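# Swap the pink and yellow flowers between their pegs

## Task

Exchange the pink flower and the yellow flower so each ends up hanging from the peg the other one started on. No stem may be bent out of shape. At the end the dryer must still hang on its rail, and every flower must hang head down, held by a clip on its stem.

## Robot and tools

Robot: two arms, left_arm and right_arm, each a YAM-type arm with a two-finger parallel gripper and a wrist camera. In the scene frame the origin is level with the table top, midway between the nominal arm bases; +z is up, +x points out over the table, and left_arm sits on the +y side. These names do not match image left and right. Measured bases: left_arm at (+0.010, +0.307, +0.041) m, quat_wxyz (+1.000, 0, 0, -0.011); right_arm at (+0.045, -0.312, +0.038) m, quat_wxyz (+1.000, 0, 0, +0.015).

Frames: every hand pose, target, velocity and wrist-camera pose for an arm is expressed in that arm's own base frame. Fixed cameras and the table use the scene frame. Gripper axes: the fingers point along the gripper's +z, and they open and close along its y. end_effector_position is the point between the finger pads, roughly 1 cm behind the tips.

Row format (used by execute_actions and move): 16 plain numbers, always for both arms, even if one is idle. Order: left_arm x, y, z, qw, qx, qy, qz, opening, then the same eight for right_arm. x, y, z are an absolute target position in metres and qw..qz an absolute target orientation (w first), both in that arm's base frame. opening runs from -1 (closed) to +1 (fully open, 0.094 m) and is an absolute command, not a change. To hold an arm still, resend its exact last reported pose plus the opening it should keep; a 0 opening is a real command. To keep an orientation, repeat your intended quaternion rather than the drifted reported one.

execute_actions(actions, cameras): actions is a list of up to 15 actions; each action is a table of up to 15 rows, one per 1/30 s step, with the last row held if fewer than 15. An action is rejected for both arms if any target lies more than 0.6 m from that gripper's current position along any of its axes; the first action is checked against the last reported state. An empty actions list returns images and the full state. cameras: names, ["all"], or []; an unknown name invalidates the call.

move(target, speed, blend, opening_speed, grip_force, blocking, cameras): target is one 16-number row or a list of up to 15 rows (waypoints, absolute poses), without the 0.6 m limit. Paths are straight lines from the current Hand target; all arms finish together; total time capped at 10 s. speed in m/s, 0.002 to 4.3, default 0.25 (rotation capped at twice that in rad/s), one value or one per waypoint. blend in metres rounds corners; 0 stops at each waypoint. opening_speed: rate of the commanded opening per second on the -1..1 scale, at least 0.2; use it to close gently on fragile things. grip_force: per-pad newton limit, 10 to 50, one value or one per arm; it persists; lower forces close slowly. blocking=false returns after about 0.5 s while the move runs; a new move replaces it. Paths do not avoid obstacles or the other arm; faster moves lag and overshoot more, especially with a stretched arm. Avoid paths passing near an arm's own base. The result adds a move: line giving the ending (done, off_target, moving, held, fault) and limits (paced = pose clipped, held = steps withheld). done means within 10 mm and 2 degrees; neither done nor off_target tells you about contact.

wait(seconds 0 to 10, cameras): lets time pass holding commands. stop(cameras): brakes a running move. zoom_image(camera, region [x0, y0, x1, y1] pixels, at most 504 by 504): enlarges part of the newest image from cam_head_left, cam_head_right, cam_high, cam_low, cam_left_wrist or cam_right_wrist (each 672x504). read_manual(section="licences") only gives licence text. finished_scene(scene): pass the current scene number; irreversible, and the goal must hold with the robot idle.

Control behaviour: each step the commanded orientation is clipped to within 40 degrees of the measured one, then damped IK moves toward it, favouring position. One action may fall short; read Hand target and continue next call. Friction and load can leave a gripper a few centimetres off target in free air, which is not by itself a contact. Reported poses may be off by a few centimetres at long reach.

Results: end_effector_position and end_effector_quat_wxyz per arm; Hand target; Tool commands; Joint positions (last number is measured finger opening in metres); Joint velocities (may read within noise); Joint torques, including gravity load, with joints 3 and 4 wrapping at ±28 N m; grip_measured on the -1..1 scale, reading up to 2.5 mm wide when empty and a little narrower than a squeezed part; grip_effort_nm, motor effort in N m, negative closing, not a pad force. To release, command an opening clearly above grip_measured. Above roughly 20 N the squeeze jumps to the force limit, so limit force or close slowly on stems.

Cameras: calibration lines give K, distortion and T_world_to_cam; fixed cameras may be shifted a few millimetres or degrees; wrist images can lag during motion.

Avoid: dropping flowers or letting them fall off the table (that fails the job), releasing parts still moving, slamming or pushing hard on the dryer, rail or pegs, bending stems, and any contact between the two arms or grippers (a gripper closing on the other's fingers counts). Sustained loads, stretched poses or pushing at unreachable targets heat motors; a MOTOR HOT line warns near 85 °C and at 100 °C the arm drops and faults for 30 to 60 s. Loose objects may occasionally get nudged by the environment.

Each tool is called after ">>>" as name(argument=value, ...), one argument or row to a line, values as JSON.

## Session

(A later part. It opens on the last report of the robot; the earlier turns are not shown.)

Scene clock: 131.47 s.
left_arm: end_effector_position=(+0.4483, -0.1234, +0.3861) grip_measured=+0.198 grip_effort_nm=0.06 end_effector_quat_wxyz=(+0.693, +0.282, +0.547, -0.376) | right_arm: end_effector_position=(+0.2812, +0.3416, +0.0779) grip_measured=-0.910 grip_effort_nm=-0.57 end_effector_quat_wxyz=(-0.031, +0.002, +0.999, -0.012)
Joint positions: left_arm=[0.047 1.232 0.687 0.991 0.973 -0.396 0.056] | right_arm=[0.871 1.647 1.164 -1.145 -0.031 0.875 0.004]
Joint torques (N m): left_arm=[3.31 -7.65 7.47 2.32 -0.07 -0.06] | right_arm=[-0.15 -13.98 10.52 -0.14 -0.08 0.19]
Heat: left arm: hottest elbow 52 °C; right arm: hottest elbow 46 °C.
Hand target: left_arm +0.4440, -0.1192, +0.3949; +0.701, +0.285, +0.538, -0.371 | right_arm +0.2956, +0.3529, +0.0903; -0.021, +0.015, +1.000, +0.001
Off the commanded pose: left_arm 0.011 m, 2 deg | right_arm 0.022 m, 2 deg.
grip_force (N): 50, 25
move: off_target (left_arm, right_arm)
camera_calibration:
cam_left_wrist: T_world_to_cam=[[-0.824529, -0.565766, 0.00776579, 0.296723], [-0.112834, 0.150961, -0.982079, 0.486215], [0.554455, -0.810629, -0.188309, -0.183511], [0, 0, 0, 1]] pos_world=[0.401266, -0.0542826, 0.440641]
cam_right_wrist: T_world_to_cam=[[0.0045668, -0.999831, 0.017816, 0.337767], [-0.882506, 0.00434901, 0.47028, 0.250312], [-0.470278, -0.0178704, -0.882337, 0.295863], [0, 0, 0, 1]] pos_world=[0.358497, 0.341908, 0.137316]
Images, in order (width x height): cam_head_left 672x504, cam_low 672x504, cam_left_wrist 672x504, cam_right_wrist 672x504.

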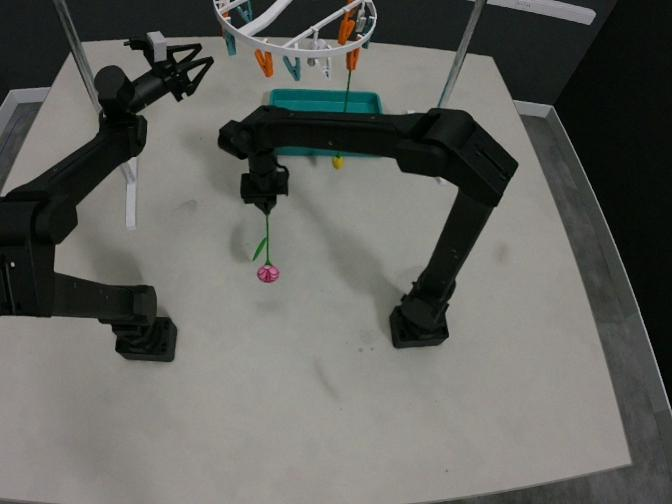

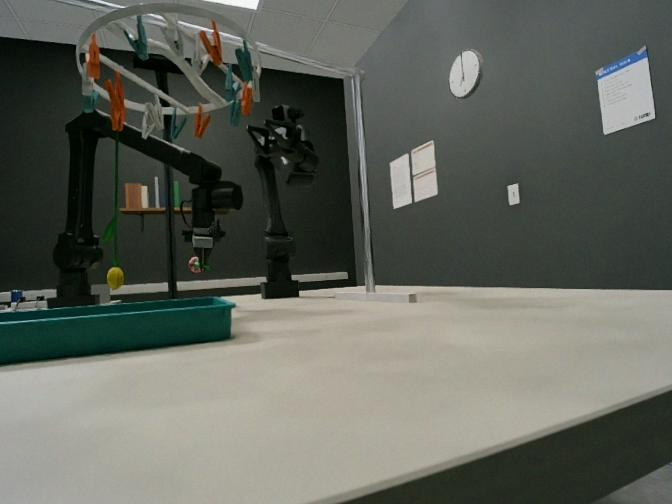

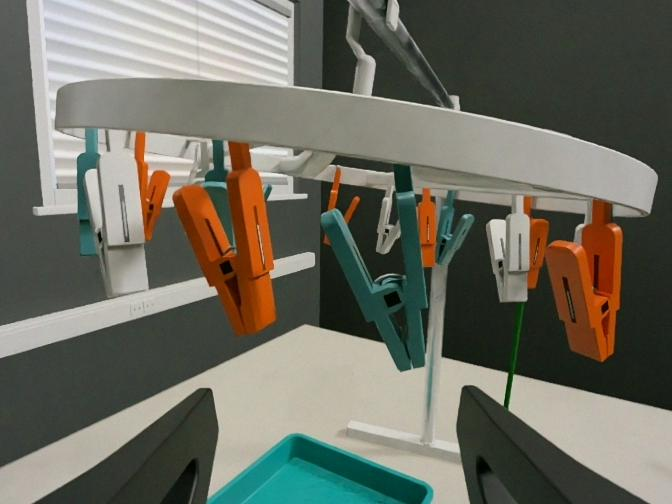

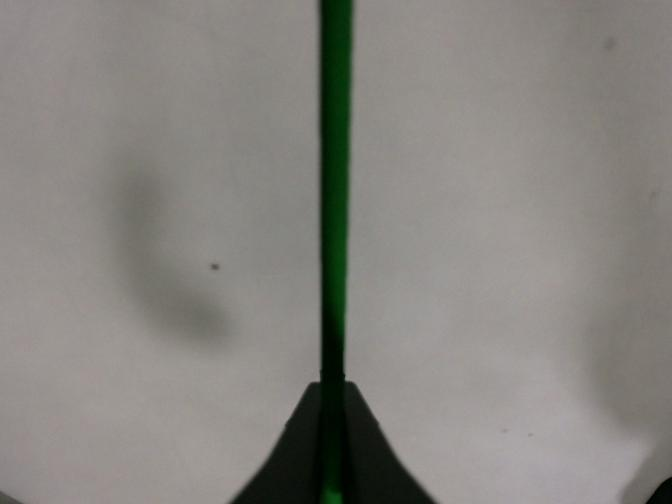

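>>> move(
  target=[
    [0.444, -0.119, 0.395, 0.7015, 0.2844, 0.5383, -0.3707, 0.2, 0.2959, 0.3535, -0.004, -0.0218, 0.0148, 0.9997, 0.0003, -1],
  ],
  speed=0.12,
  cameras=["cam_right_wrist", "cam_low"],
)

>>> zoom_image(
  camera="cam_low",
  region=[150, 220, 270, 320],
)

Scene clock: 137.13 s.
left_arm: end_effector_position=(+0.4483, -0.1234, +0.3861) grip_measured=+0.198 grip_effort_nm=0.06 end_effector_quat_wxyz=(+0.693, +0.282, +0.547, -0.376) | right_arm: end_effector_position=(+0.2939, +0.3568, +0.0020) grip_measured=-0.910 grip_effort_nm=-0.57 end_effector_quat_wxyz=(-0.019, +0.002, +1.000, +0.002)
Joint positions: left_arm=[0.047 1.232 0.687 0.991 0.973 -0.396 0.056] | right_arm=[0.871 1.783 1.115 -0.925 -0.031 0.875 0.004]
Joint torques (N m): left_arm=[3.37 -7.71 7.49 2.3 -0.07 -0.06] | right_arm=[-0.26 -15.33 5.83 0.62 -0.07 0.19]
Heat: left arm: hottest elbow 52 °C; right arm: hottest elbow 45 °C.
Hand target: left_arm +0.4440, -0.1192, +0.3949; +0.701, +0.285, +0.538, -0.371 | right_arm +0.2959, +0.3534, -0.0039; -0.022, +0.015, +1.000, +0.000
Off the commanded pose: left_arm 0.011 m, 2 deg | right_arm 0.007 m, 1 deg.
grip_force (N): 50, 25
move: off_target (left_arm)
camera_calibration:
cam_right_wrist: T_world_to_cam=[[0.00369828, -0.999952, -0.00909825, 0.354617], [-0.893051, -0.00739636, 0.449895, 0.304553], [-0.449941, 0.00646136, -0.893035, 0.220568], [0, 0, 0, 1]] pos_world=[0.369912, 0.355427, 0.0631844]
Images, in order (width x height): cam_low 672x504, cam_right_wrist 672x504.

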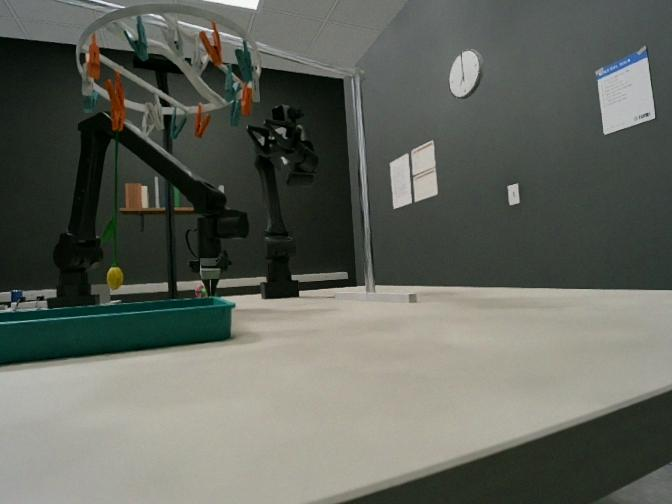

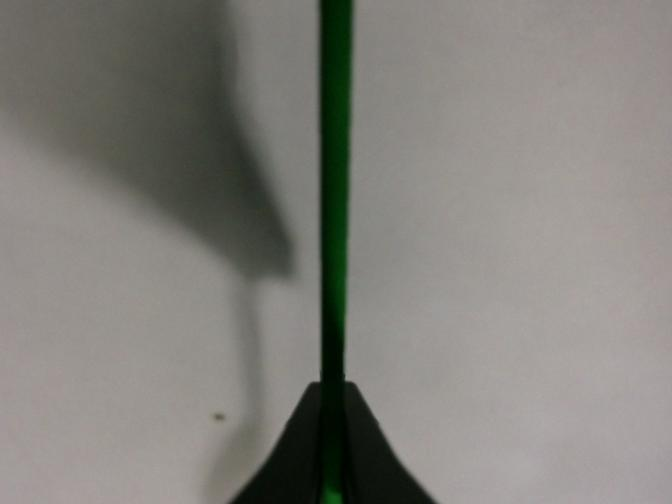

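Scaled by 4.200 from the camera's 672x504 image, which has a finer 960x720 frame.

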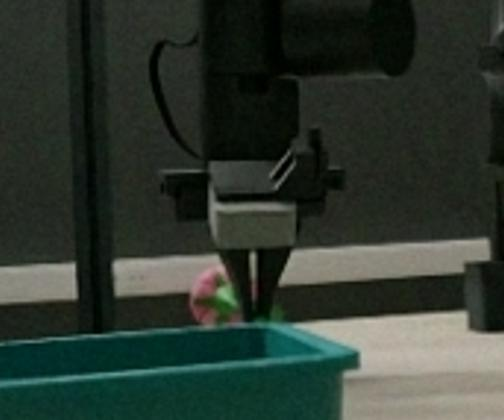

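>>> move(
  target=[
    [0.444, -0.119, 0.395, 0.7015, 0.2844, 0.5383, -0.3707, 0.2, 0.2959, 0.3535, -0.025, -0.0218, 0.0148, 0.9997, 0.0003, -1],
    [0.444, -0.119, 0.395, 0.7015, 0.2844, 0.5383, -0.3707, 0.2, 0.2959, 0.3535, -0.025, -0.0218, 0.0148, 0.9997, 0.0003, -0.4],
    [0.444, -0.119, 0.395, 0.7015, 0.2844, 0.5383, -0.3707, 0.2, 0.2959, 0.3535, 0.10, -0.0218, 0.0148, 0.9997, 0.0003, -0.4],
    [0.3919, -0.0784, 0.274, 0.6163, 0.3466, 0.6163, -0.3466, 0.2, 0.2929, 0.2535, 0.27, 0.3778, -0.1469, 0.9122, 0.0608, -0.4],
    [0.3346, -0.1997, 0.244, 0.6442, 0.2915, 0.6442, -0.2915, 0.2, 0.3193, 0.1326, 0.375, 0.6965, -0.2216, 0.6382, 0.2418, -0.4],
    [0.4056, -0.3843, 0.214, 0.6563, 0.2632, 0.6563, -0.2632, 0.1, 0.3794, 0.1007, 0.422, 0.6995, -0.2792, 0.5564, 0.351, 0.2],
  ],
  speed=[0.06, 0.1, 0.15, 0.35, 0.35, 0.3],
  blend=[0, 0, 0.03, 0.04, 0.03, 0],
  cameras=["cam_left_wrist", "cam_low", "cam_right_wrist", "cam_head_left"],
)

Scene clock: 163.57 s.
left_arm: end_effector_position=(+0.3953, -0.3703, +0.1935) grip_measured=+0.102 grip_effort_nm=-0.12 end_effector_quat_wxyz=(+0.637, +0.267, +0.676, -0.257) | right_arm: end_effector_position=(+0.3720, +0.1032, +0.3950) grip_measured=+0.198 grip_effort_nm=0.08 end_effector_quat_wxyz=(+0.686, -0.272, +0.573, +0.357)
Joint positions: left_arm=[-0.749 1.504 0.578 0.871 0.01 -0.007 0.052] | right_arm=[-0.12 0.921 0.547 0.752 -1.012 0.361 0.056]
Joint torques (N m): left_arm=[2.08 -7.53 9.25 3.11 -0.08 0.12] | right_arm=[0.21 -1.9 12.29 2.13 0.2 0.18]
Heat: left arm: hottest elbow 51 °C; right arm: hottest elbow 44 °C.
Hand target: left_arm +0.4045, -0.3832, +0.2142; +0.656, +0.263, +0.656, -0.263 | right_arm +0.3778, +0.1006, +0.4214; +0.699, -0.279, +0.557, +0.351
Off the commanded pose: left_arm 0.027 m, 3 deg | right_arm 0.028 m, 3 deg.
grip_force (N): 50, 25
move: off_target (left_arm, right_arm); target 6's new opening was sent with right_arm's hand 0.028 m and 3 deg from that target
camera_calibration:
cam_left_wrist: T_world_to_cam=[[-0.6846, -0.72889, -0.00645702, 0.00190719], [-0.339167, 0.326374, -0.882296, 0.463416], [0.645204, -0.60183, -0.470651, -0.294439], [0, 0, 0, 1]] pos_world=[0.348454, -0.327059, 0.270304]
cam_right_wrist: T_world_to_cam=[[0.804499, -0.5934, -0.0256537, -0.228955], [-0.156045, -0.169488, -0.9731, 0.500241], [0.57309, 0.786861, -0.22895, -0.115173], [0, 0, 0, 1]] pos_world=[0.328258, 0.0395477, 0.454542]
Images, in order (width x height): cam_head_left 672x504, cam_low 672x504, cam_left_wrist 672x504, cam_right_wrist 672x504.

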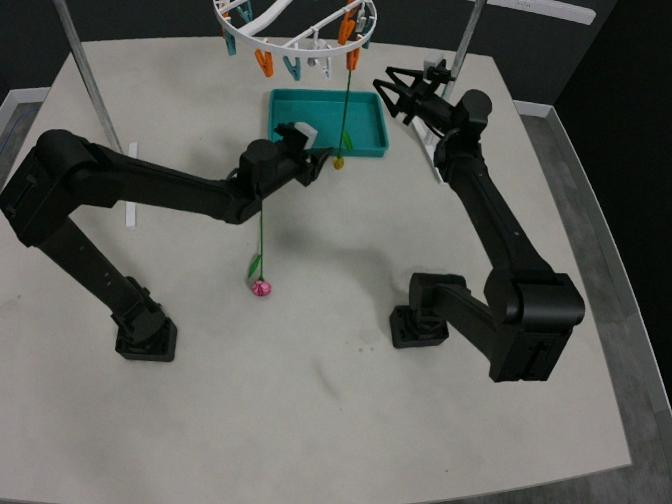

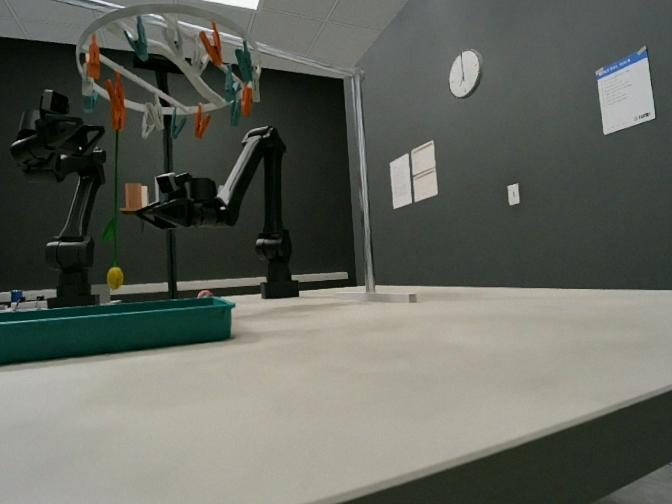

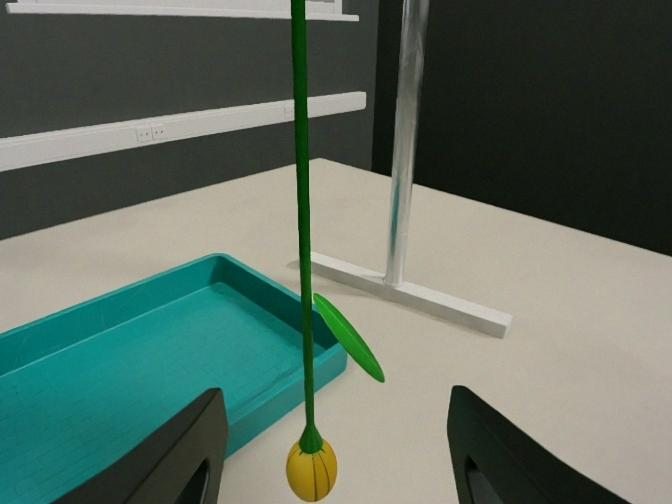

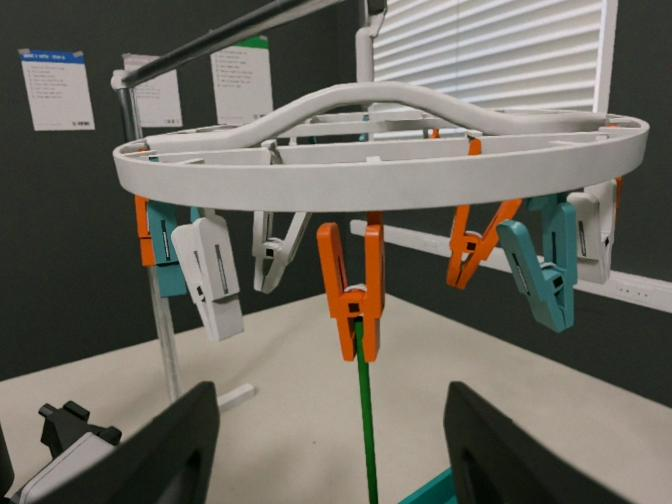

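>>> move(
  target=[
    [0.459, -0.4157, 0.2265, 0.6563, 0.2632, 0.6563, -0.2632, 0.0, 0.412, 0.129, 0.4385, 0.6995, -0.2792, 0.5564, 0.351, 0.05],
  ],
  speed=0.12,
  grip_force=[25, 50],
  cameras=["cam_left_wrist", "cam_right_wrist"],
)

Scene clock: 178.77 s.
left_arm: end_effector_position=(+0.4423, -0.4089, +0.2128) grip_measured=+0.002 grip_effort_nm=-0.12 end_effector_quat_wxyz=(+0.646, +0.266, +0.664, -0.265) | right_arm: end_effector_position=(+0.4042, +0.1247, +0.4121) grip_measured=+0.051 grip_effort_nm=-0.07 end_effector_quat_wxyz=(+0.687, -0.265, +0.573, +0.360)
Joint positions: left_arm=[-0.735 1.606 0.753 0.827 0.035 -0.007 0.047] | right_arm=[-0.033 0.994 0.639 0.695 -0.919 0.324 0.049]
Joint torques (N m): left_arm=[3.31 -9.47 9.81 1.76 0.15 0.13] | right_arm=[1.38 -3.49 12.79 1.25 0.26 -0.12]
Heat: left arm: hottest elbow 52 °C; right arm: hottest elbow 45 °C.
Hand target: left_arm +0.4580, -0.4148, +0.2266; +0.656, +0.263, +0.656, -0.263 | right_arm +0.4103, +0.1284, +0.4380; +0.700, -0.279, +0.556, +0.351
Off the commanded pose: left_arm 0.023 m, 2 deg | right_arm 0.028 m, 3 deg.
grip_force (N): 25, 50
move: off_target (left_arm, right_arm)
camera_calibration:
cam_left_wrist: T_world_to_cam=[[-0.692743, -0.721159, -0.00603607, 0.0127604], [-0.316108, 0.311154, -0.896247, 0.495577], [0.648215, -0.618961, -0.443514, -0.353068], [0, 0, 0, 1]] pos_world=[0.39436, -0.363534, 0.287645]
cam_right_wrist: T_world_to_cam=[[0.800198, -0.598491, -0.0386383, -0.234003], [-0.163335, -0.155487, -0.974241, 0.527284], [0.577066, 0.785896, -0.222175, -0.15091], [0, 0, 0, 1]] pos_world=[0.360458, 0.0605366, 0.471131]
Images, in order (width x height): cam_left_wrist 672x504, cam_right_wrist 672x504.

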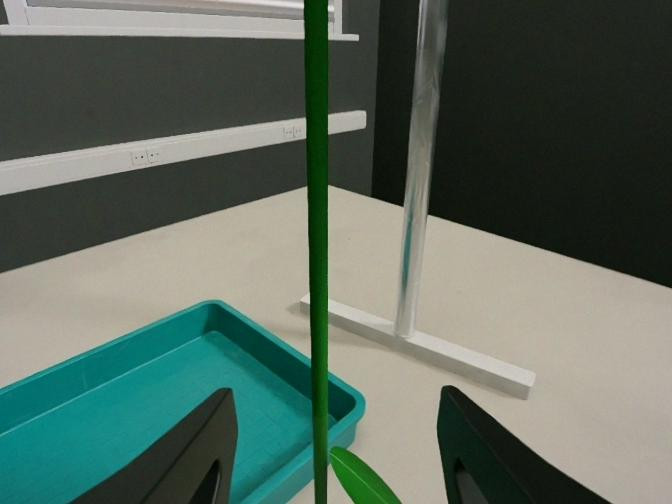

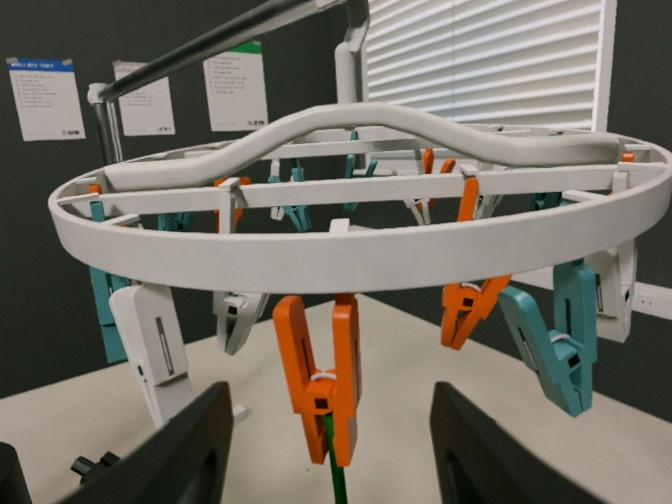

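>>> move(
  target=[
    [0.477, -0.4285, 0.231, 0.6563, 0.2632, 0.6563, -0.2632, 0.0, 0.4294, 0.1541, 0.438, 0.6995, -0.2792, 0.5564, 0.351, 0.05],
    [0.477, -0.4285, 0.231, 0.6563, 0.2632, 0.6563, -0.2632, -0.6, 0.4294, 0.1541, 0.438, 0.6995, -0.2792, 0.5564, 0.351, 0.05],
  ],
  speed=0.1,
  cameras=["cam_left_wrist", "cam_right_wrist"],
)

Scene clock: 187.83 s.
left_arm: end_effector_position=(+0.4598, -0.4221, +0.2168) grip_measured=-0.598 grip_effort_nm=-0.12 end_effector_quat_wxyz=(+0.646, +0.267, +0.665, -0.265) | right_arm: end_effector_position=(+0.4214, +0.1491, +0.4115) grip_measured=+0.051 grip_effort_nm=-0.08 end_effector_quat_wxyz=(+0.687, -0.266, +0.574, +0.359)
Joint positions: left_arm=[-0.731 1.642 0.819 0.797 0.041 -0.007 0.019] | right_arm=[0.045 1.046 0.677 0.676 -0.847 0.28 0.049]
Joint torques (N m): left_arm=[3.37 -10.05 10.15 1.77 0.15 0.13] | right_arm=[1.26 -4.54 12.82 1.29 0.25 -0.12]
Heat: left arm: hottest elbow 53 °C; right arm: hottest elbow 48 °C.
Hand target: left_arm +0.4760, -0.4274, +0.2310; +0.656, +0.263, +0.656, -0.263 | right_arm +0.4276, +0.1535, +0.4377; +0.700, -0.279, +0.556, +0.351
Off the commanded pose: left_arm 0.023 m, 2 deg | right_arm 0.028 m, 3 deg.
grip_force (N): 25, 50
move: off_target (left_arm, right_arm); target 2's new opening was sent with left_arm's hand 0.023 m and 2 deg from that target
camera_calibration:
cam_left_wrist: T_world_to_cam=[[-0.693251, -0.720672, -0.00587088, 0.0157346], [-0.316483, 0.31174, -0.895911, 0.509169], [0.647489, -0.619233, -0.444195, -0.370368], [0, 0, 0, 1]] pos_world=[0.41186, -0.376733, 0.291747]
cam_right_wrist: T_world_to_cam=[[0.800363, -0.598432, -0.0360269, -0.234275], [-0.162694, -0.158968, -0.973786, 0.533354], [0.577018, 0.785244, -0.224594, -0.178988], [0, 0, 0, 1]] pos_world=[0.377558, 0.0851374, 0.470733]
Images, in order (width x height): cam_left_wrist 672x504, cam_right_wrist 672x504.

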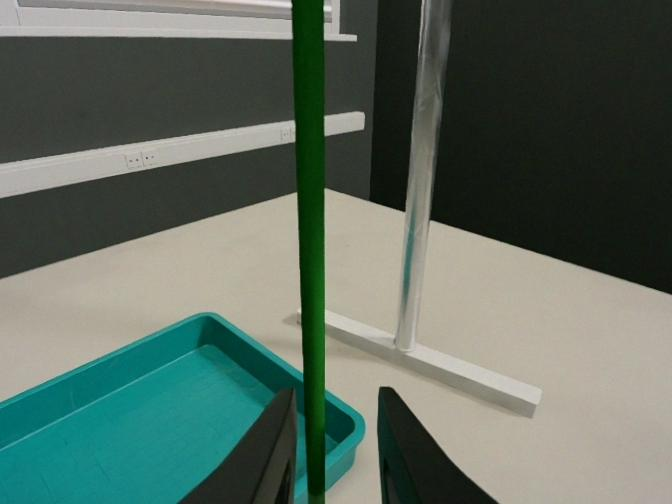

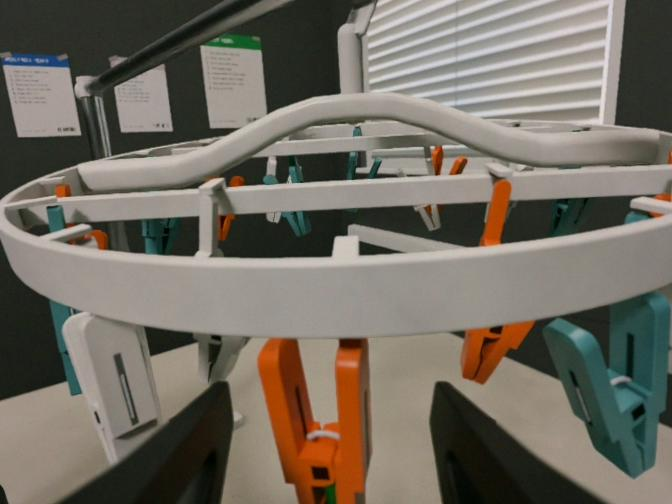

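>>> move(
  target=[
    [0.477, -0.4285, 0.231, 0.6563, 0.2632, 0.6563, -0.2632, -1, 0.4294, 0.1541, 0.438, 0.6995, -0.2792, 0.5564, 0.351, 0.05],
    [0.477, -0.4285, 0.231, 0.6563, 0.2632, 0.6563, -0.2632, -1, 0.4294, 0.1541, 0.438, 0.6995, -0.2792, 0.5564, 0.351, -0.8],
  ],
  speed=0.1,
  cameras=["cam_left_wrist", "cam_right_wrist", "cam_low"],
)

>>> zoom_image(
  camera="cam_low",
  region=[70, 70, 170, 170],
)

Scene clock: 194.37 s.
left_arm: end_effector_position=(+0.4599, -0.4222, +0.2156) grip_measured=-0.927 grip_effort_nm=-0.60 end_effector_quat_wxyz=(+0.645, +0.267, +0.666, -0.265) | right_arm: end_effector_position=(+0.4218, +0.1492, +0.4112) grip_measured=-0.676 grip_effort_nm=-1.04 end_effector_quat_wxyz=(+0.687, -0.266, +0.574, +0.358)
Joint positions: left_arm=[-0.731 1.643 0.819 0.796 0.041 -0.007 0.003] | right_arm=[0.046 1.047 0.677 0.675 -0.844 0.279 0.015]
Joint torques (N m): left_arm=[3.37 -10.23 10.14 1.84 0.15 0.13] | right_arm=[1.44 -4.54 12.83 1.29 0.15 -0.12]
Heat: left arm: hottest elbow 54 °C; right arm: hottest elbow 49 °C.
Hand target: left_arm +0.4759, -0.4274, +0.2311; +0.656, +0.263, +0.656, -0.263 | right_arm +0.4277, +0.1536, +0.4376; +0.700, -0.279, +0.556, +0.351
Off the commanded pose: left_arm 0.024 m, 2 deg | right_arm 0.028 m, 3 deg.
grip_force (N): 25, 50
move: off_target (left_arm, right_arm); target 2's new opening was sent with right_arm's hand 0.028 m and 3 deg from that target
camera_calibration:
cam_left_wrist: T_world_to_cam=[[-0.69331, -0.720617, -0.00573325, 0.0157976], [-0.318261, 0.313319, -0.894729, 0.50933], [0.646553, -0.6185, -0.446572, -0.36982], [0, 0, 0, 1]] pos_world=[0.412161, -0.376932, 0.290652]
cam_right_wrist: T_world_to_cam=[[0.799349, -0.599752, -0.0365848, -0.233733], [-0.163634, -0.158698, -0.973673, 0.533339], [0.578156, 0.784291, -0.224995, -0.179624], [0, 0, 0, 1]] pos_world=[0.377958, 0.0853351, 0.470332]
Images, in order (width x height): cam_low 672x504, cam_left_wrist 672x504, cam_right_wrist 672x504.

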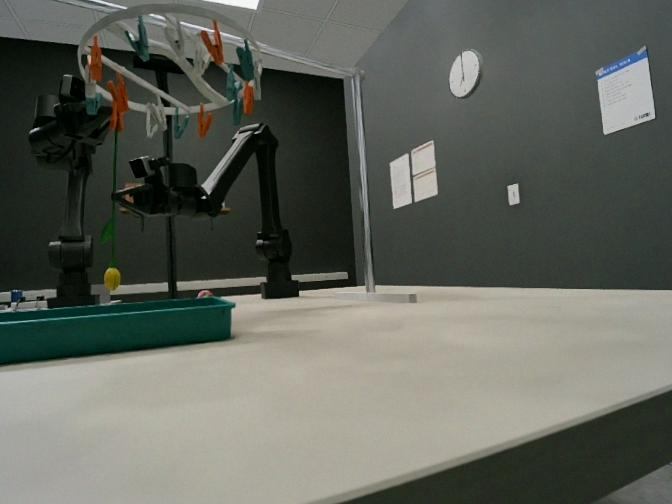

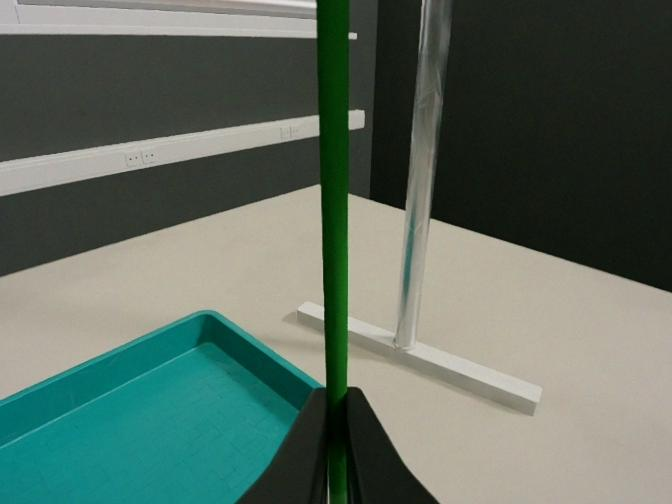

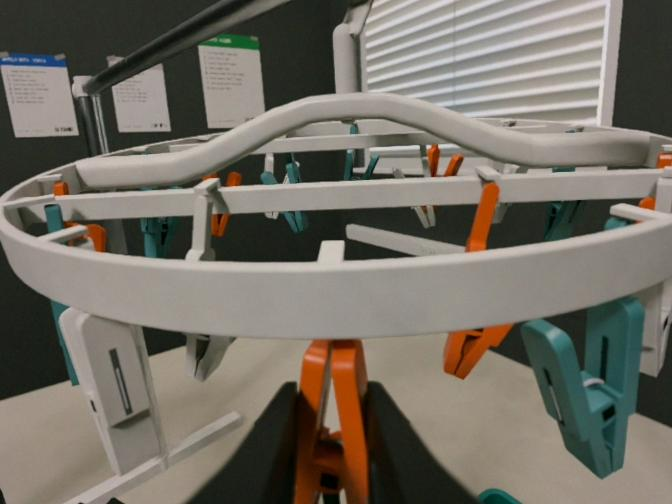

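Scaled by 5.040 from the camera's 672x504 image, which has a finer 960x720 frame.

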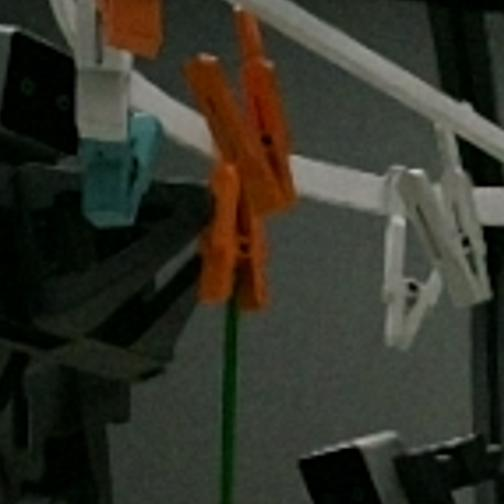

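>>> move(
  target=[
    [0.470, -0.4285, 0.176, 0.6563, 0.2632, 0.6563, -0.2632, -1, 0.4294, 0.1541, 0.438, 0.6995, -0.2792, 0.5564, 0.351, -0.8],
  ],
  speed=0.1,
  cameras=["cam_low"],
)

>>> zoom_image(
  camera="cam_low",
  region=[70, 70, 170, 170],
)

Scene clock: 213.27 s.
left_arm: end_effector_position=(+0.4669, -0.4275, +0.1730) grip_measured=-0.927 grip_effort_nm=-0.60 end_effector_quat_wxyz=(+0.648, +0.265, +0.664, -0.264) | right_arm: end_effector_position=(+0.4218, +0.1492, +0.4112) grip_measured=-0.675 grip_effort_nm=-1.03 end_effector_quat_wxyz=(+0.687, -0.266, +0.574, +0.358)
Joint positions: left_arm=[-0.731 1.767 0.819 0.926 0.036 -0.007 0.003] | right_arm=[0.046 1.047 0.677 0.675 -0.844 0.279 0.015]
Joint torques (N m): left_arm=[2.67 -11.22 6.35 3.14 -0.08 0.13] | right_arm=[1.26 -4.48 12.78 1.29 0.16 -0.12]
Heat: left arm: hottest elbow 56 °C; right arm: hottest elbow 51 °C.
Hand target: left_arm +0.4699, -0.4284, +0.1758; +0.656, +0.263, +0.657, -0.263 | right_arm +0.4277, +0.1536, +0.4376; +0.700, -0.279, +0.556, +0.351
Off the commanded pose: left_arm 0.004 m, 1 deg | right_arm 0.028 m, 3 deg.
grip_force (N): 25, 50
move: off_target (right_arm)
Images, in order (width x height): cam_low 672x504.

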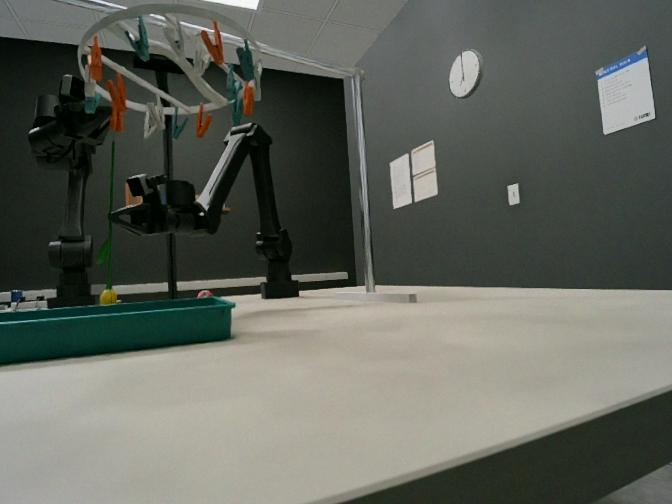

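Scaled by 5.040 from the camera's 672x504 image, which has a finer 960x720 frame.

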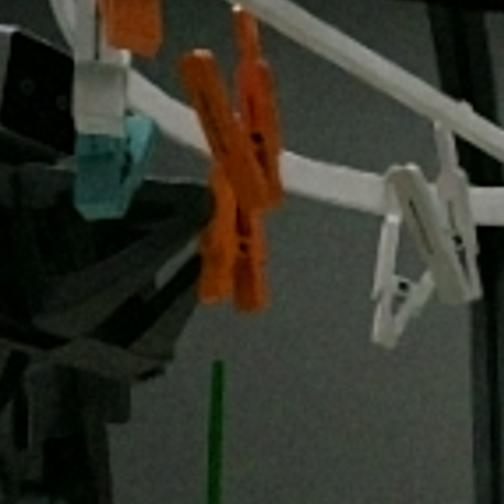

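>>> move(
  target=[
    [0.470, -0.4285, 0.176, 0.6563, 0.2632, 0.6563, -0.2632, -1, 0.4294, 0.1541, 0.438, 0.6995, -0.2792, 0.5564, 0.351, 0.2],
    [0.44, -0.395, 0.18, 0.6563, 0.2632, 0.6563, -0.2632, -1, 0.3761, 0.0837, 0.408, 0.6995, -0.2792, 0.5564, 0.351, 0.2],
    [0.386, -0.331, 0.222, 0.6563, 0.2632, 0.6563, -0.2632, -1, 0.30, 0.14, 0.36, 0.6452, -0.2893, 0.6452, 0.2893, 0.2],
    [0.386, -0.331, 0.222, 0.6563, 0.2632, 0.6563, -0.2632, -1, 0.3045, 0.2217, 0.272, 0.6573, -0.2609, 0.6573, 0.2609, 0.1],
  ],
  speed=[0.1, 0.15, 0.2, 0.25],
  blend=[0, 0.02, 0.02, 0],
  cameras=["cam_left_wrist", "cam_right_wrist", "cam_low", "cam_high", "cam_head_left"],
)

Scene clock: 223.30 s.
left_arm: end_effector_position=(+0.3835, -0.3360, +0.2159) grip_measured=-0.927 grip_effort_nm=-0.60 end_effector_quat_wxyz=(+0.652, +0.264, +0.659, -0.267) | right_arm: end_effector_position=(+0.3067, +0.2190, +0.2762) grip_measured=+0.102 grip_effort_nm=-0.08 end_effector_quat_wxyz=(+0.657, -0.255, +0.660, +0.262)
Joint positions: left_arm=[-0.691 1.394 0.502 0.884 0.08 -0.007 0.003] | right_arm=[0.514 0.721 0.303 0.418 -0.234 0.012 0.052]
Joint torques (N m): left_arm=[3.43 -8.53 6.22 1.8 0.15 0.13] | right_arm=[1.26 0.85 7.97 2.78 0.1 -0.09]
Heat: left arm: hottest elbow 54 °C; right arm: hottest elbow 51 °C.
Hand target: left_arm +0.3859, -0.3311, +0.2221; +0.656, +0.263, +0.656, -0.263 | right_arm +0.3044, +0.2217, +0.2719; +0.657, -0.261, +0.657, +0.261
Off the commanded pose: left_arm 0.008 m, 1 deg | right_arm 0.005 m, 1 deg.
grip_force (N): 25, 50
move: done
camera_calibration:
cam_left_wrist: T_world_to_cam=[[-0.693183, -0.720735, -0.00621896, 0.0249616], [-0.304645, 0.300796, -0.903722, 0.450832], [0.653215, -0.62455, -0.428075, -0.275581], [0, 0, 0, 1]] pos_world=[0.33466, -0.289732, 0.289612]
cam_right_wrist: T_world_to_cam=[[0.684413, -0.729089, -0.00289156, -0.0505425], [-0.304878, -0.282589, -0.909502, 0.446954], [0.66229, 0.623356, -0.41569, -0.135986], [0, 0, 0, 1]] pos_world=[0.26092, 0.174222, 0.349831]
Images, in order (width x height): cam_head_left 672x504, cam_high 672x504, cam_low 672x504, cam_left_wrist 672x504, cam_right_wrist 672x504.

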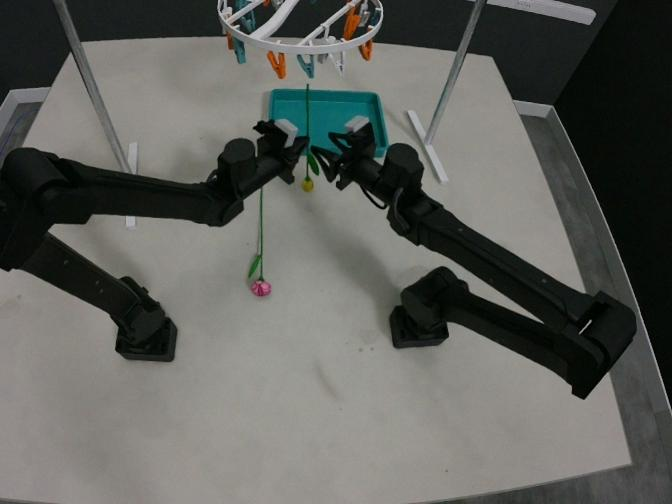

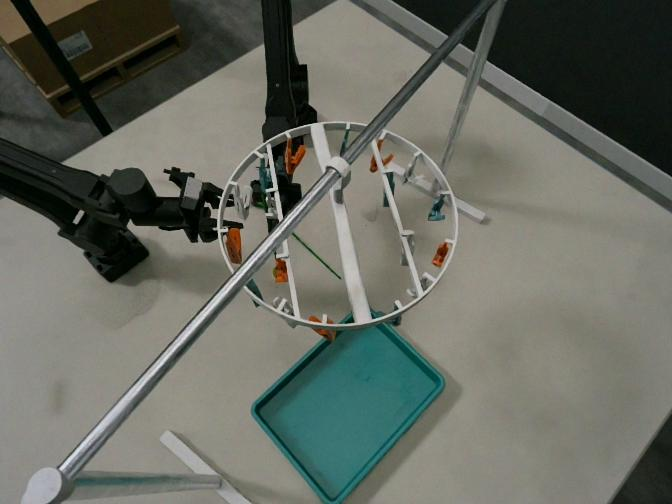

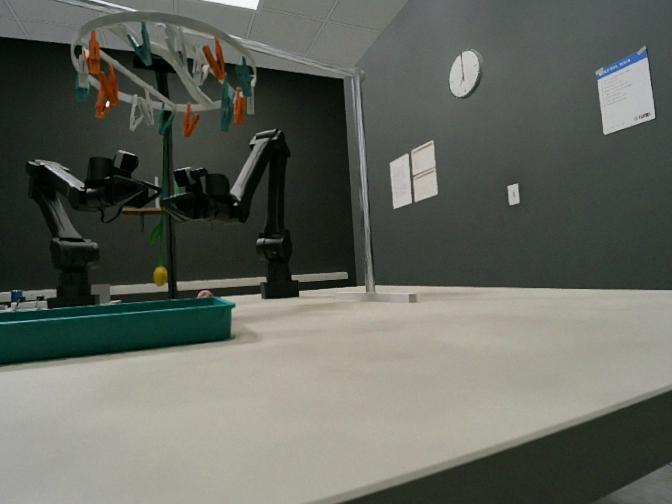

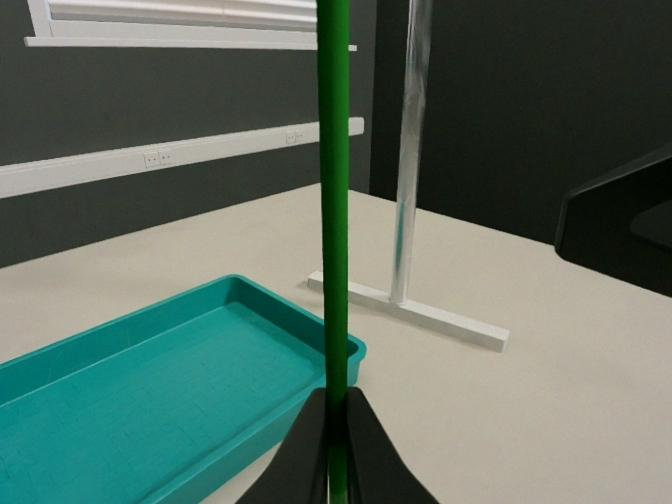

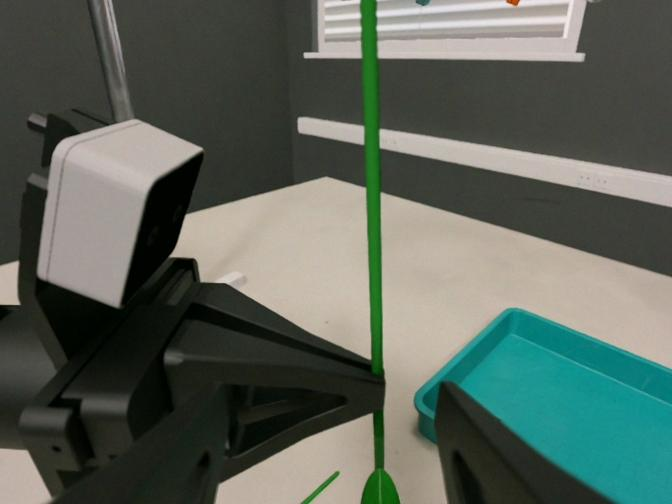

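>>> move(
  target=[0.386, -0.331, 0.222, 0.6563, 0.2632, 0.6563, -0.2632, -1, 0.336, 0.238, 0.272, 0.6573, -0.2609, 0.6573, 0.2609, 0.1],
  speed=0.12,
  cameras=["cam_right_wrist", "cam_low"],
)

Scene clock: 257.00 s.
left_arm: end_effector_position=(+0.3835, -0.3360, +0.2159) grip_measured=-0.927 grip_effort_nm=-0.60 end_effector_quat_wxyz=(+0.652, +0.264, +0.659, -0.267) | right_arm: end_effector_position=(+0.3253, +0.2299, +0.2419) grip_measured=+0.101 grip_effort_nm=-0.07 end_effector_quat_wxyz=(+0.635, -0.258, +0.681, +0.260)
Joint positions: left_arm=[-0.691 1.394 0.502 0.884 0.08 -0.007 0.003] | right_arm=[0.514 0.884 0.303 0.52 -0.236 0.012 0.052]
Joint torques (N m): left_arm=[3.43 -8.53 6.23 1.8 0.15 0.14] | right_arm=[0.79 -1.32 11.67 2.76 -0.11 -0.08]
Heat: left arm: hottest elbow 48 °C; right arm: hottest elbow 51 °C.
Hand target: left_arm +0.3859, -0.3311, +0.2221; +0.656, +0.263, +0.656, -0.263 | right_arm +0.3343, +0.2369, +0.2718; +0.657, -0.261, +0.657, +0.261
Off the commanded pose: left_arm 0.008 m, 1 deg | right_arm 0.033 m, 4 deg.
grip_force (N): 25, 50
move: off_target (right_arm)
camera_calibration:
cam_right_wrist: T_world_to_cam=[[0.685296, -0.728058, -0.0173643, -0.0524408], [-0.351642, -0.30992, -0.883344, 0.43964], [0.637744, 0.611458, -0.468403, -0.145964], [0, 0, 0, 1]] pos_world=[0.283621, 0.187325, 0.319073]
Images, in order (width x height): cam_low 672x504, cam_right_wrist 672x504.

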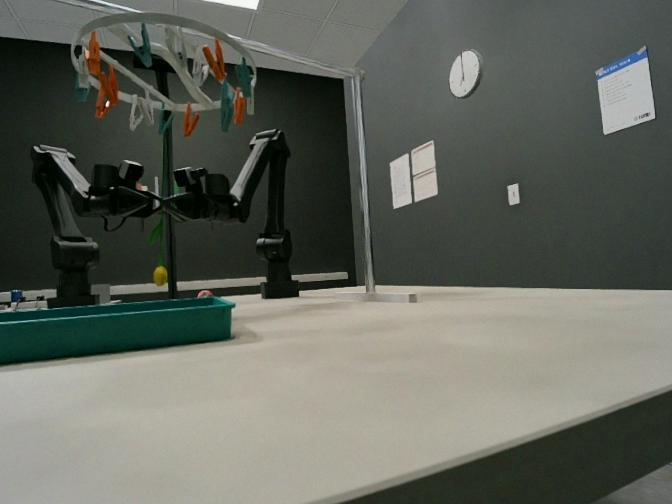

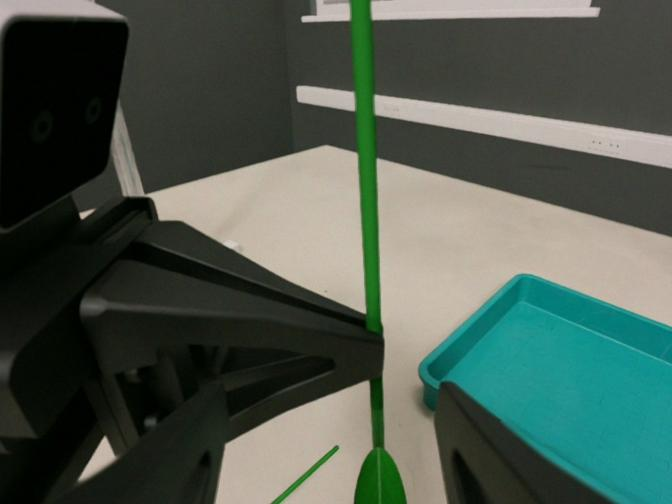

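>>> move(
  target=[0.386, -0.331, 0.222, 0.6563, 0.2632, 0.6563, -0.2632, -1, 0.325, 0.227, 0.312, 0.6573, -0.2609, 0.6573, 0.2609, 0.1],
  speed=0.12,
  cameras=["cam_right_wrist"],
)

Scene clock: 261.90 s.
left_arm: end_effector_position=(+0.3835, -0.3360, +0.2159) grip_measured=-0.927 grip_effort_nm=-0.60 end_effector_quat_wxyz=(+0.652, +0.264, +0.659, -0.267) | right_arm: end_effector_position=(+0.3140, +0.2252, +0.2799) grip_measured=+0.101 grip_effort_nm=-0.07 end_effector_quat_wxyz=(+0.638, -0.262, +0.674, +0.265)
Joint positions: left_arm=[-0.691 1.394 0.502 0.884 0.08 -0.007 0.003] | right_arm=[0.51 0.741 0.352 0.341 -0.254 0.012 0.052]
Joint torques (N m): left_arm=[3.43 -8.59 6.22 1.8 0.15 0.13] | right_arm=[-0.15 -0.5 12.93 1.73 -0.11 -0.09]
Heat: left arm: hottest elbow 47 °C; right arm: hottest elbow 52 °C.
Hand target: left_arm +0.3859, -0.3311, +0.2221; +0.656, +0.263, +0.656, -0.263 | right_arm +0.3231, +0.2259, +0.3118; +0.657, -0.261, +0.657, +0.261
Off the commanded pose: left_arm 0.008 m, 1 deg | right_arm 0.034 m, 3 deg.
grip_force (N): 25, 50
move: off_target (right_arm)
camera_calibration:
cam_right_wrist: T_world_to_cam=[[0.695335, -0.718529, -0.0149946, -0.0534353], [-0.337581, -0.308123, -0.889438, 0.464631], [0.634467, 0.623519, -0.456811, -0.12297], [0, 0, 0, 1]] pos_world=[0.272027, 0.181443, 0.356285]
Images, in order (width x height): cam_right_wrist 672x504.

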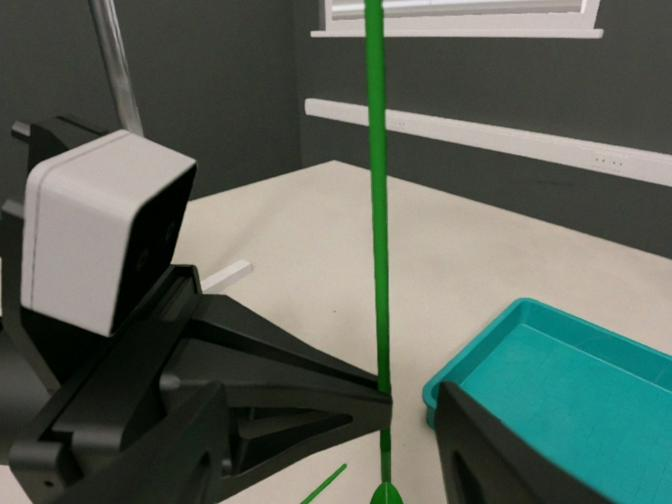

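>>> zoom_image(
  camera="cam_right_wrist",
  region=[280, 220, 480, 420],
)

Scaled by 2.520 from the camera's 672x504 image, which has a finer 960x720 frame.

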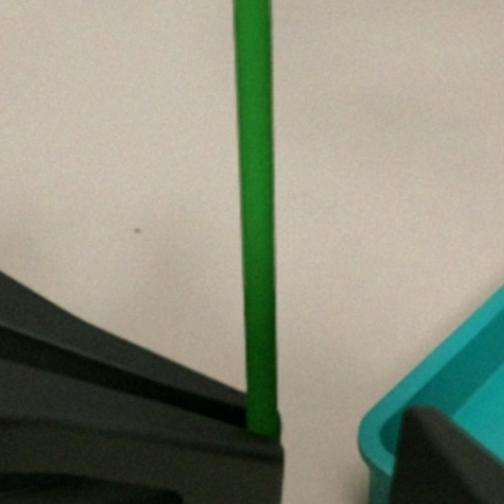

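>>> move(
  target=[0.386, -0.331, 0.222, 0.6563, 0.2632, 0.6563, -0.2632, -1, 0.361, 0.243, 0.312, 0.6573, -0.2609, 0.6573, 0.2609, -0.1],
  speed=0.1,
  cameras=["cam_right_wrist"],
)

Scene clock: 289.53 s.
left_arm: end_effector_position=(+0.3835, -0.3360, +0.2159) grip_measured=-0.927 grip_effort_nm=-0.60 end_effector_quat_wxyz=(+0.652, +0.264, +0.659, -0.267) | right_arm: end_effector_position=(+0.3462, +0.2388, +0.2774) grip_measured=-0.099 grip_effort_nm=-0.08 end_effector_quat_wxyz=(+0.631, -0.262, +0.681, +0.264)
Joint positions: left_arm=[-0.691 1.394 0.502 0.884 0.08 -0.007 0.003] | right_arm=[0.496 0.892 0.417 0.408 -0.266 0.012 0.042]
Joint torques (N m): left_arm=[3.43 -8.53 6.2 1.81 0.15 0.14] | right_arm=[-0.09 -1.67 12.78 2.8 -0.1 -0.06]
Heat: left arm: hottest elbow 46 °C; right arm: hottest elbow 57 °C.
Hand target: left_arm +0.3859, -0.3311, +0.2221; +0.656, +0.263, +0.656, -0.263 | right_arm +0.3587, +0.2415, +0.3117; +0.657, -0.261, +0.657, +0.261
Off the commanded pose: left_arm 0.008 m, 1 deg | right_arm 0.038 m, 4 deg.
grip_force (N): 25, 50
move: off_target (right_arm)
camera_calibration:
cam_right_wrist: T_world_to_cam=[[0.693928, -0.719752, -0.0205104, -0.0637825], [-0.352538, -0.314776, -0.881268, 0.481933], [0.627838, 0.618768, -0.472172, -0.145365], [0, 0, 0, 1]] pos_world=[0.305426, 0.195741, 0.354766]
Images, in order (width x height): cam_right_wrist 672x504.

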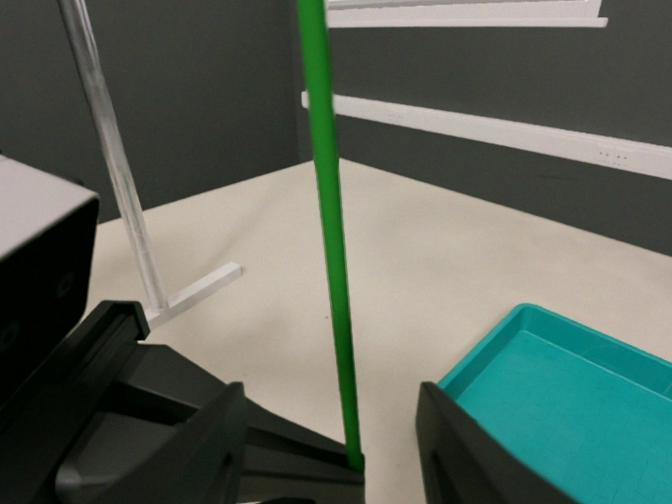

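>>> zoom_image(
  camera="cam_right_wrist",
  region=[230, 260, 450, 480],
)

Scaled by 2.291 from the camera's 672x504 image, which has a finer 960x720 frame.

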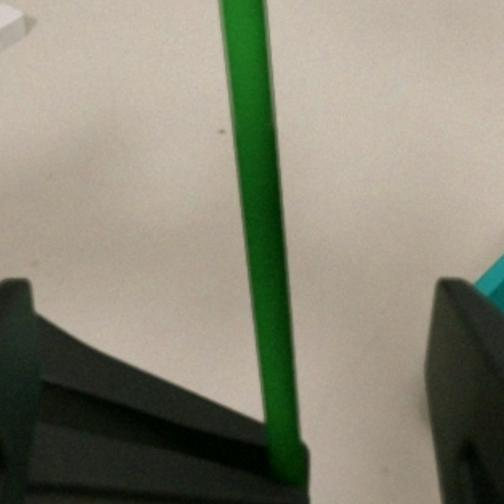

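>>> move(
  target=[0.386, -0.331, 0.222, 0.6563, 0.2632, 0.6563, -0.2632, -1, 0.387, 0.265, 0.313, 0.6573, -0.2609, 0.6573, 0.2609, -0.1],
  speed=0.1,
  cameras=["cam_right_wrist"],
)

Scene clock: 297.93 s.
left_arm: end_effector_position=(+0.3835, -0.3360, +0.2159) grip_measured=-0.927 grip_effort_nm=-0.60 end_effector_quat_wxyz=(+0.652, +0.264, +0.659, -0.267) | right_arm: end_effector_position=(+0.3759, +0.2534, +0.2802) grip_measured=-0.099 grip_effort_nm=-0.08 end_effector_quat_wxyz=(+0.634, -0.257, +0.682, +0.259)
Joint positions: left_arm=[-0.691 1.394 0.502 0.884 0.08 -0.007 0.003] | right_arm=[0.5 1.012 0.486 0.462 -0.247 0.012 0.042]
Joint torques (N m): left_arm=[3.43 -8.59 6.2 1.81 0.15 0.13] | right_arm=[1.44 -3.49 12.45 2.8 0.09 -0.09]
Heat: left arm: hottest elbow 45 °C; right arm: hottest elbow 55 °C.
Hand target: left_arm +0.3859, -0.3311, +0.2221; +0.656, +0.263, +0.656, -0.263 | right_arm +0.3848, +0.2635, +0.3128; +0.657, -0.261, +0.657, +0.261
Off the commanded pose: left_arm 0.008 m, 1 deg | right_arm 0.037 m, 4 deg.
grip_force (N): 25, 50
move: off_target (right_arm)
camera_calibration:
cam_right_wrist: T_world_to_cam=[[0.682974, -0.730202, -0.0187411, -0.0675432], [-0.355236, -0.309623, -0.88201, 0.499479], [0.638243, 0.609048, -0.470858, -0.173535], [0, 0, 0, 1]] pos_world=[0.33432, 0.211021, 0.357569]
Images, in order (width x height): cam_right_wrist 672x504.

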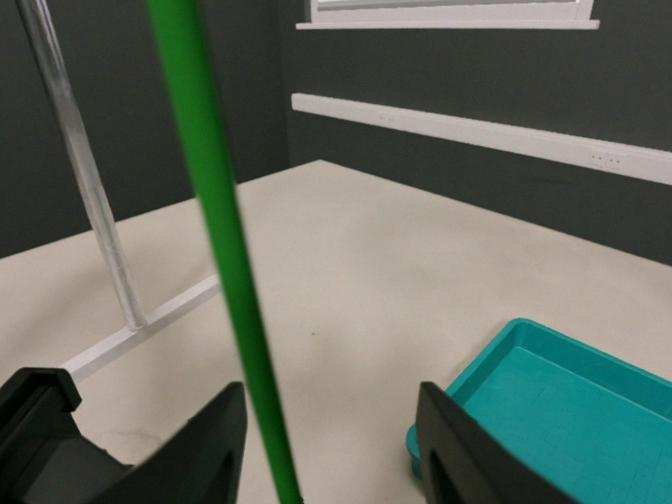

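>>> move(
  target=[0.386, -0.331, 0.222, 0.6563, 0.2632, 0.6563, -0.2632, -1, 0.374, 0.273, 0.313, 0.672, -0.3005, 0.6401, 0.2203, -0.1],
  speed=0.1,
  cameras=["cam_right_wrist"],
)

Scene clock: 309.77 s.
left_arm: end_effector_position=(+0.3835, -0.3360, +0.2159) grip_measured=-0.927 grip_effort_nm=-0.60 end_effector_quat_wxyz=(+0.652, +0.264, +0.659, -0.267) | right_arm: end_effector_position=(+0.3690, +0.2648, +0.2814) grip_measured=-0.099 grip_effort_nm=-0.07 end_effector_quat_wxyz=(+0.649, -0.297, +0.665, +0.220)
Joint positions: left_arm=[-0.691 1.394 0.502 0.884 0.08 -0.007 0.003] | right_arm=[0.547 1.01 0.486 0.463 -0.2 -0.105 0.042]
Joint torques (N m): left_arm=[3.43 -8.53 6.2 1.81 0.15 0.13] | right_arm=[1.32 -5.25 11.56 2.41 0.08 -0.11]
Heat: left arm: hottest elbow 45 °C; right arm: hottest elbow 56 °C.
Hand target: left_arm +0.3859, -0.3311, +0.2221; +0.656, +0.263, +0.656, -0.263 | right_arm +0.3727, +0.2720, +0.3128; +0.672, -0.300, +0.640, +0.220
Off the commanded pose: left_arm 0.008 m, 1 deg | right_arm 0.033 m, 4 deg.
grip_force (N): 25, 50
move: off_target (right_arm)
camera_calibration:
cam_right_wrist: T_world_to_cam=[[0.685047, -0.721456, 0.101054, -0.0911759], [-0.279238, -0.388165, -0.878268, 0.493303], [0.672857, 0.573437, -0.467369, -0.179846], [0, 0, 0, 1]] pos_world=[0.32122, 0.228834, 0.358412]
Images, in order (width x height): cam_right_wrist 672x504.

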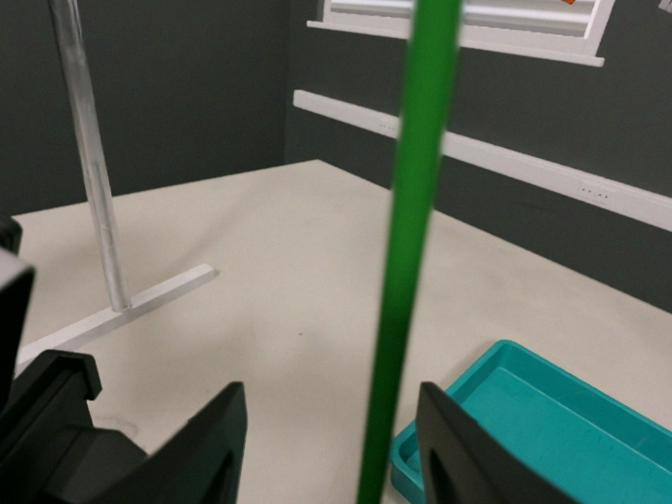

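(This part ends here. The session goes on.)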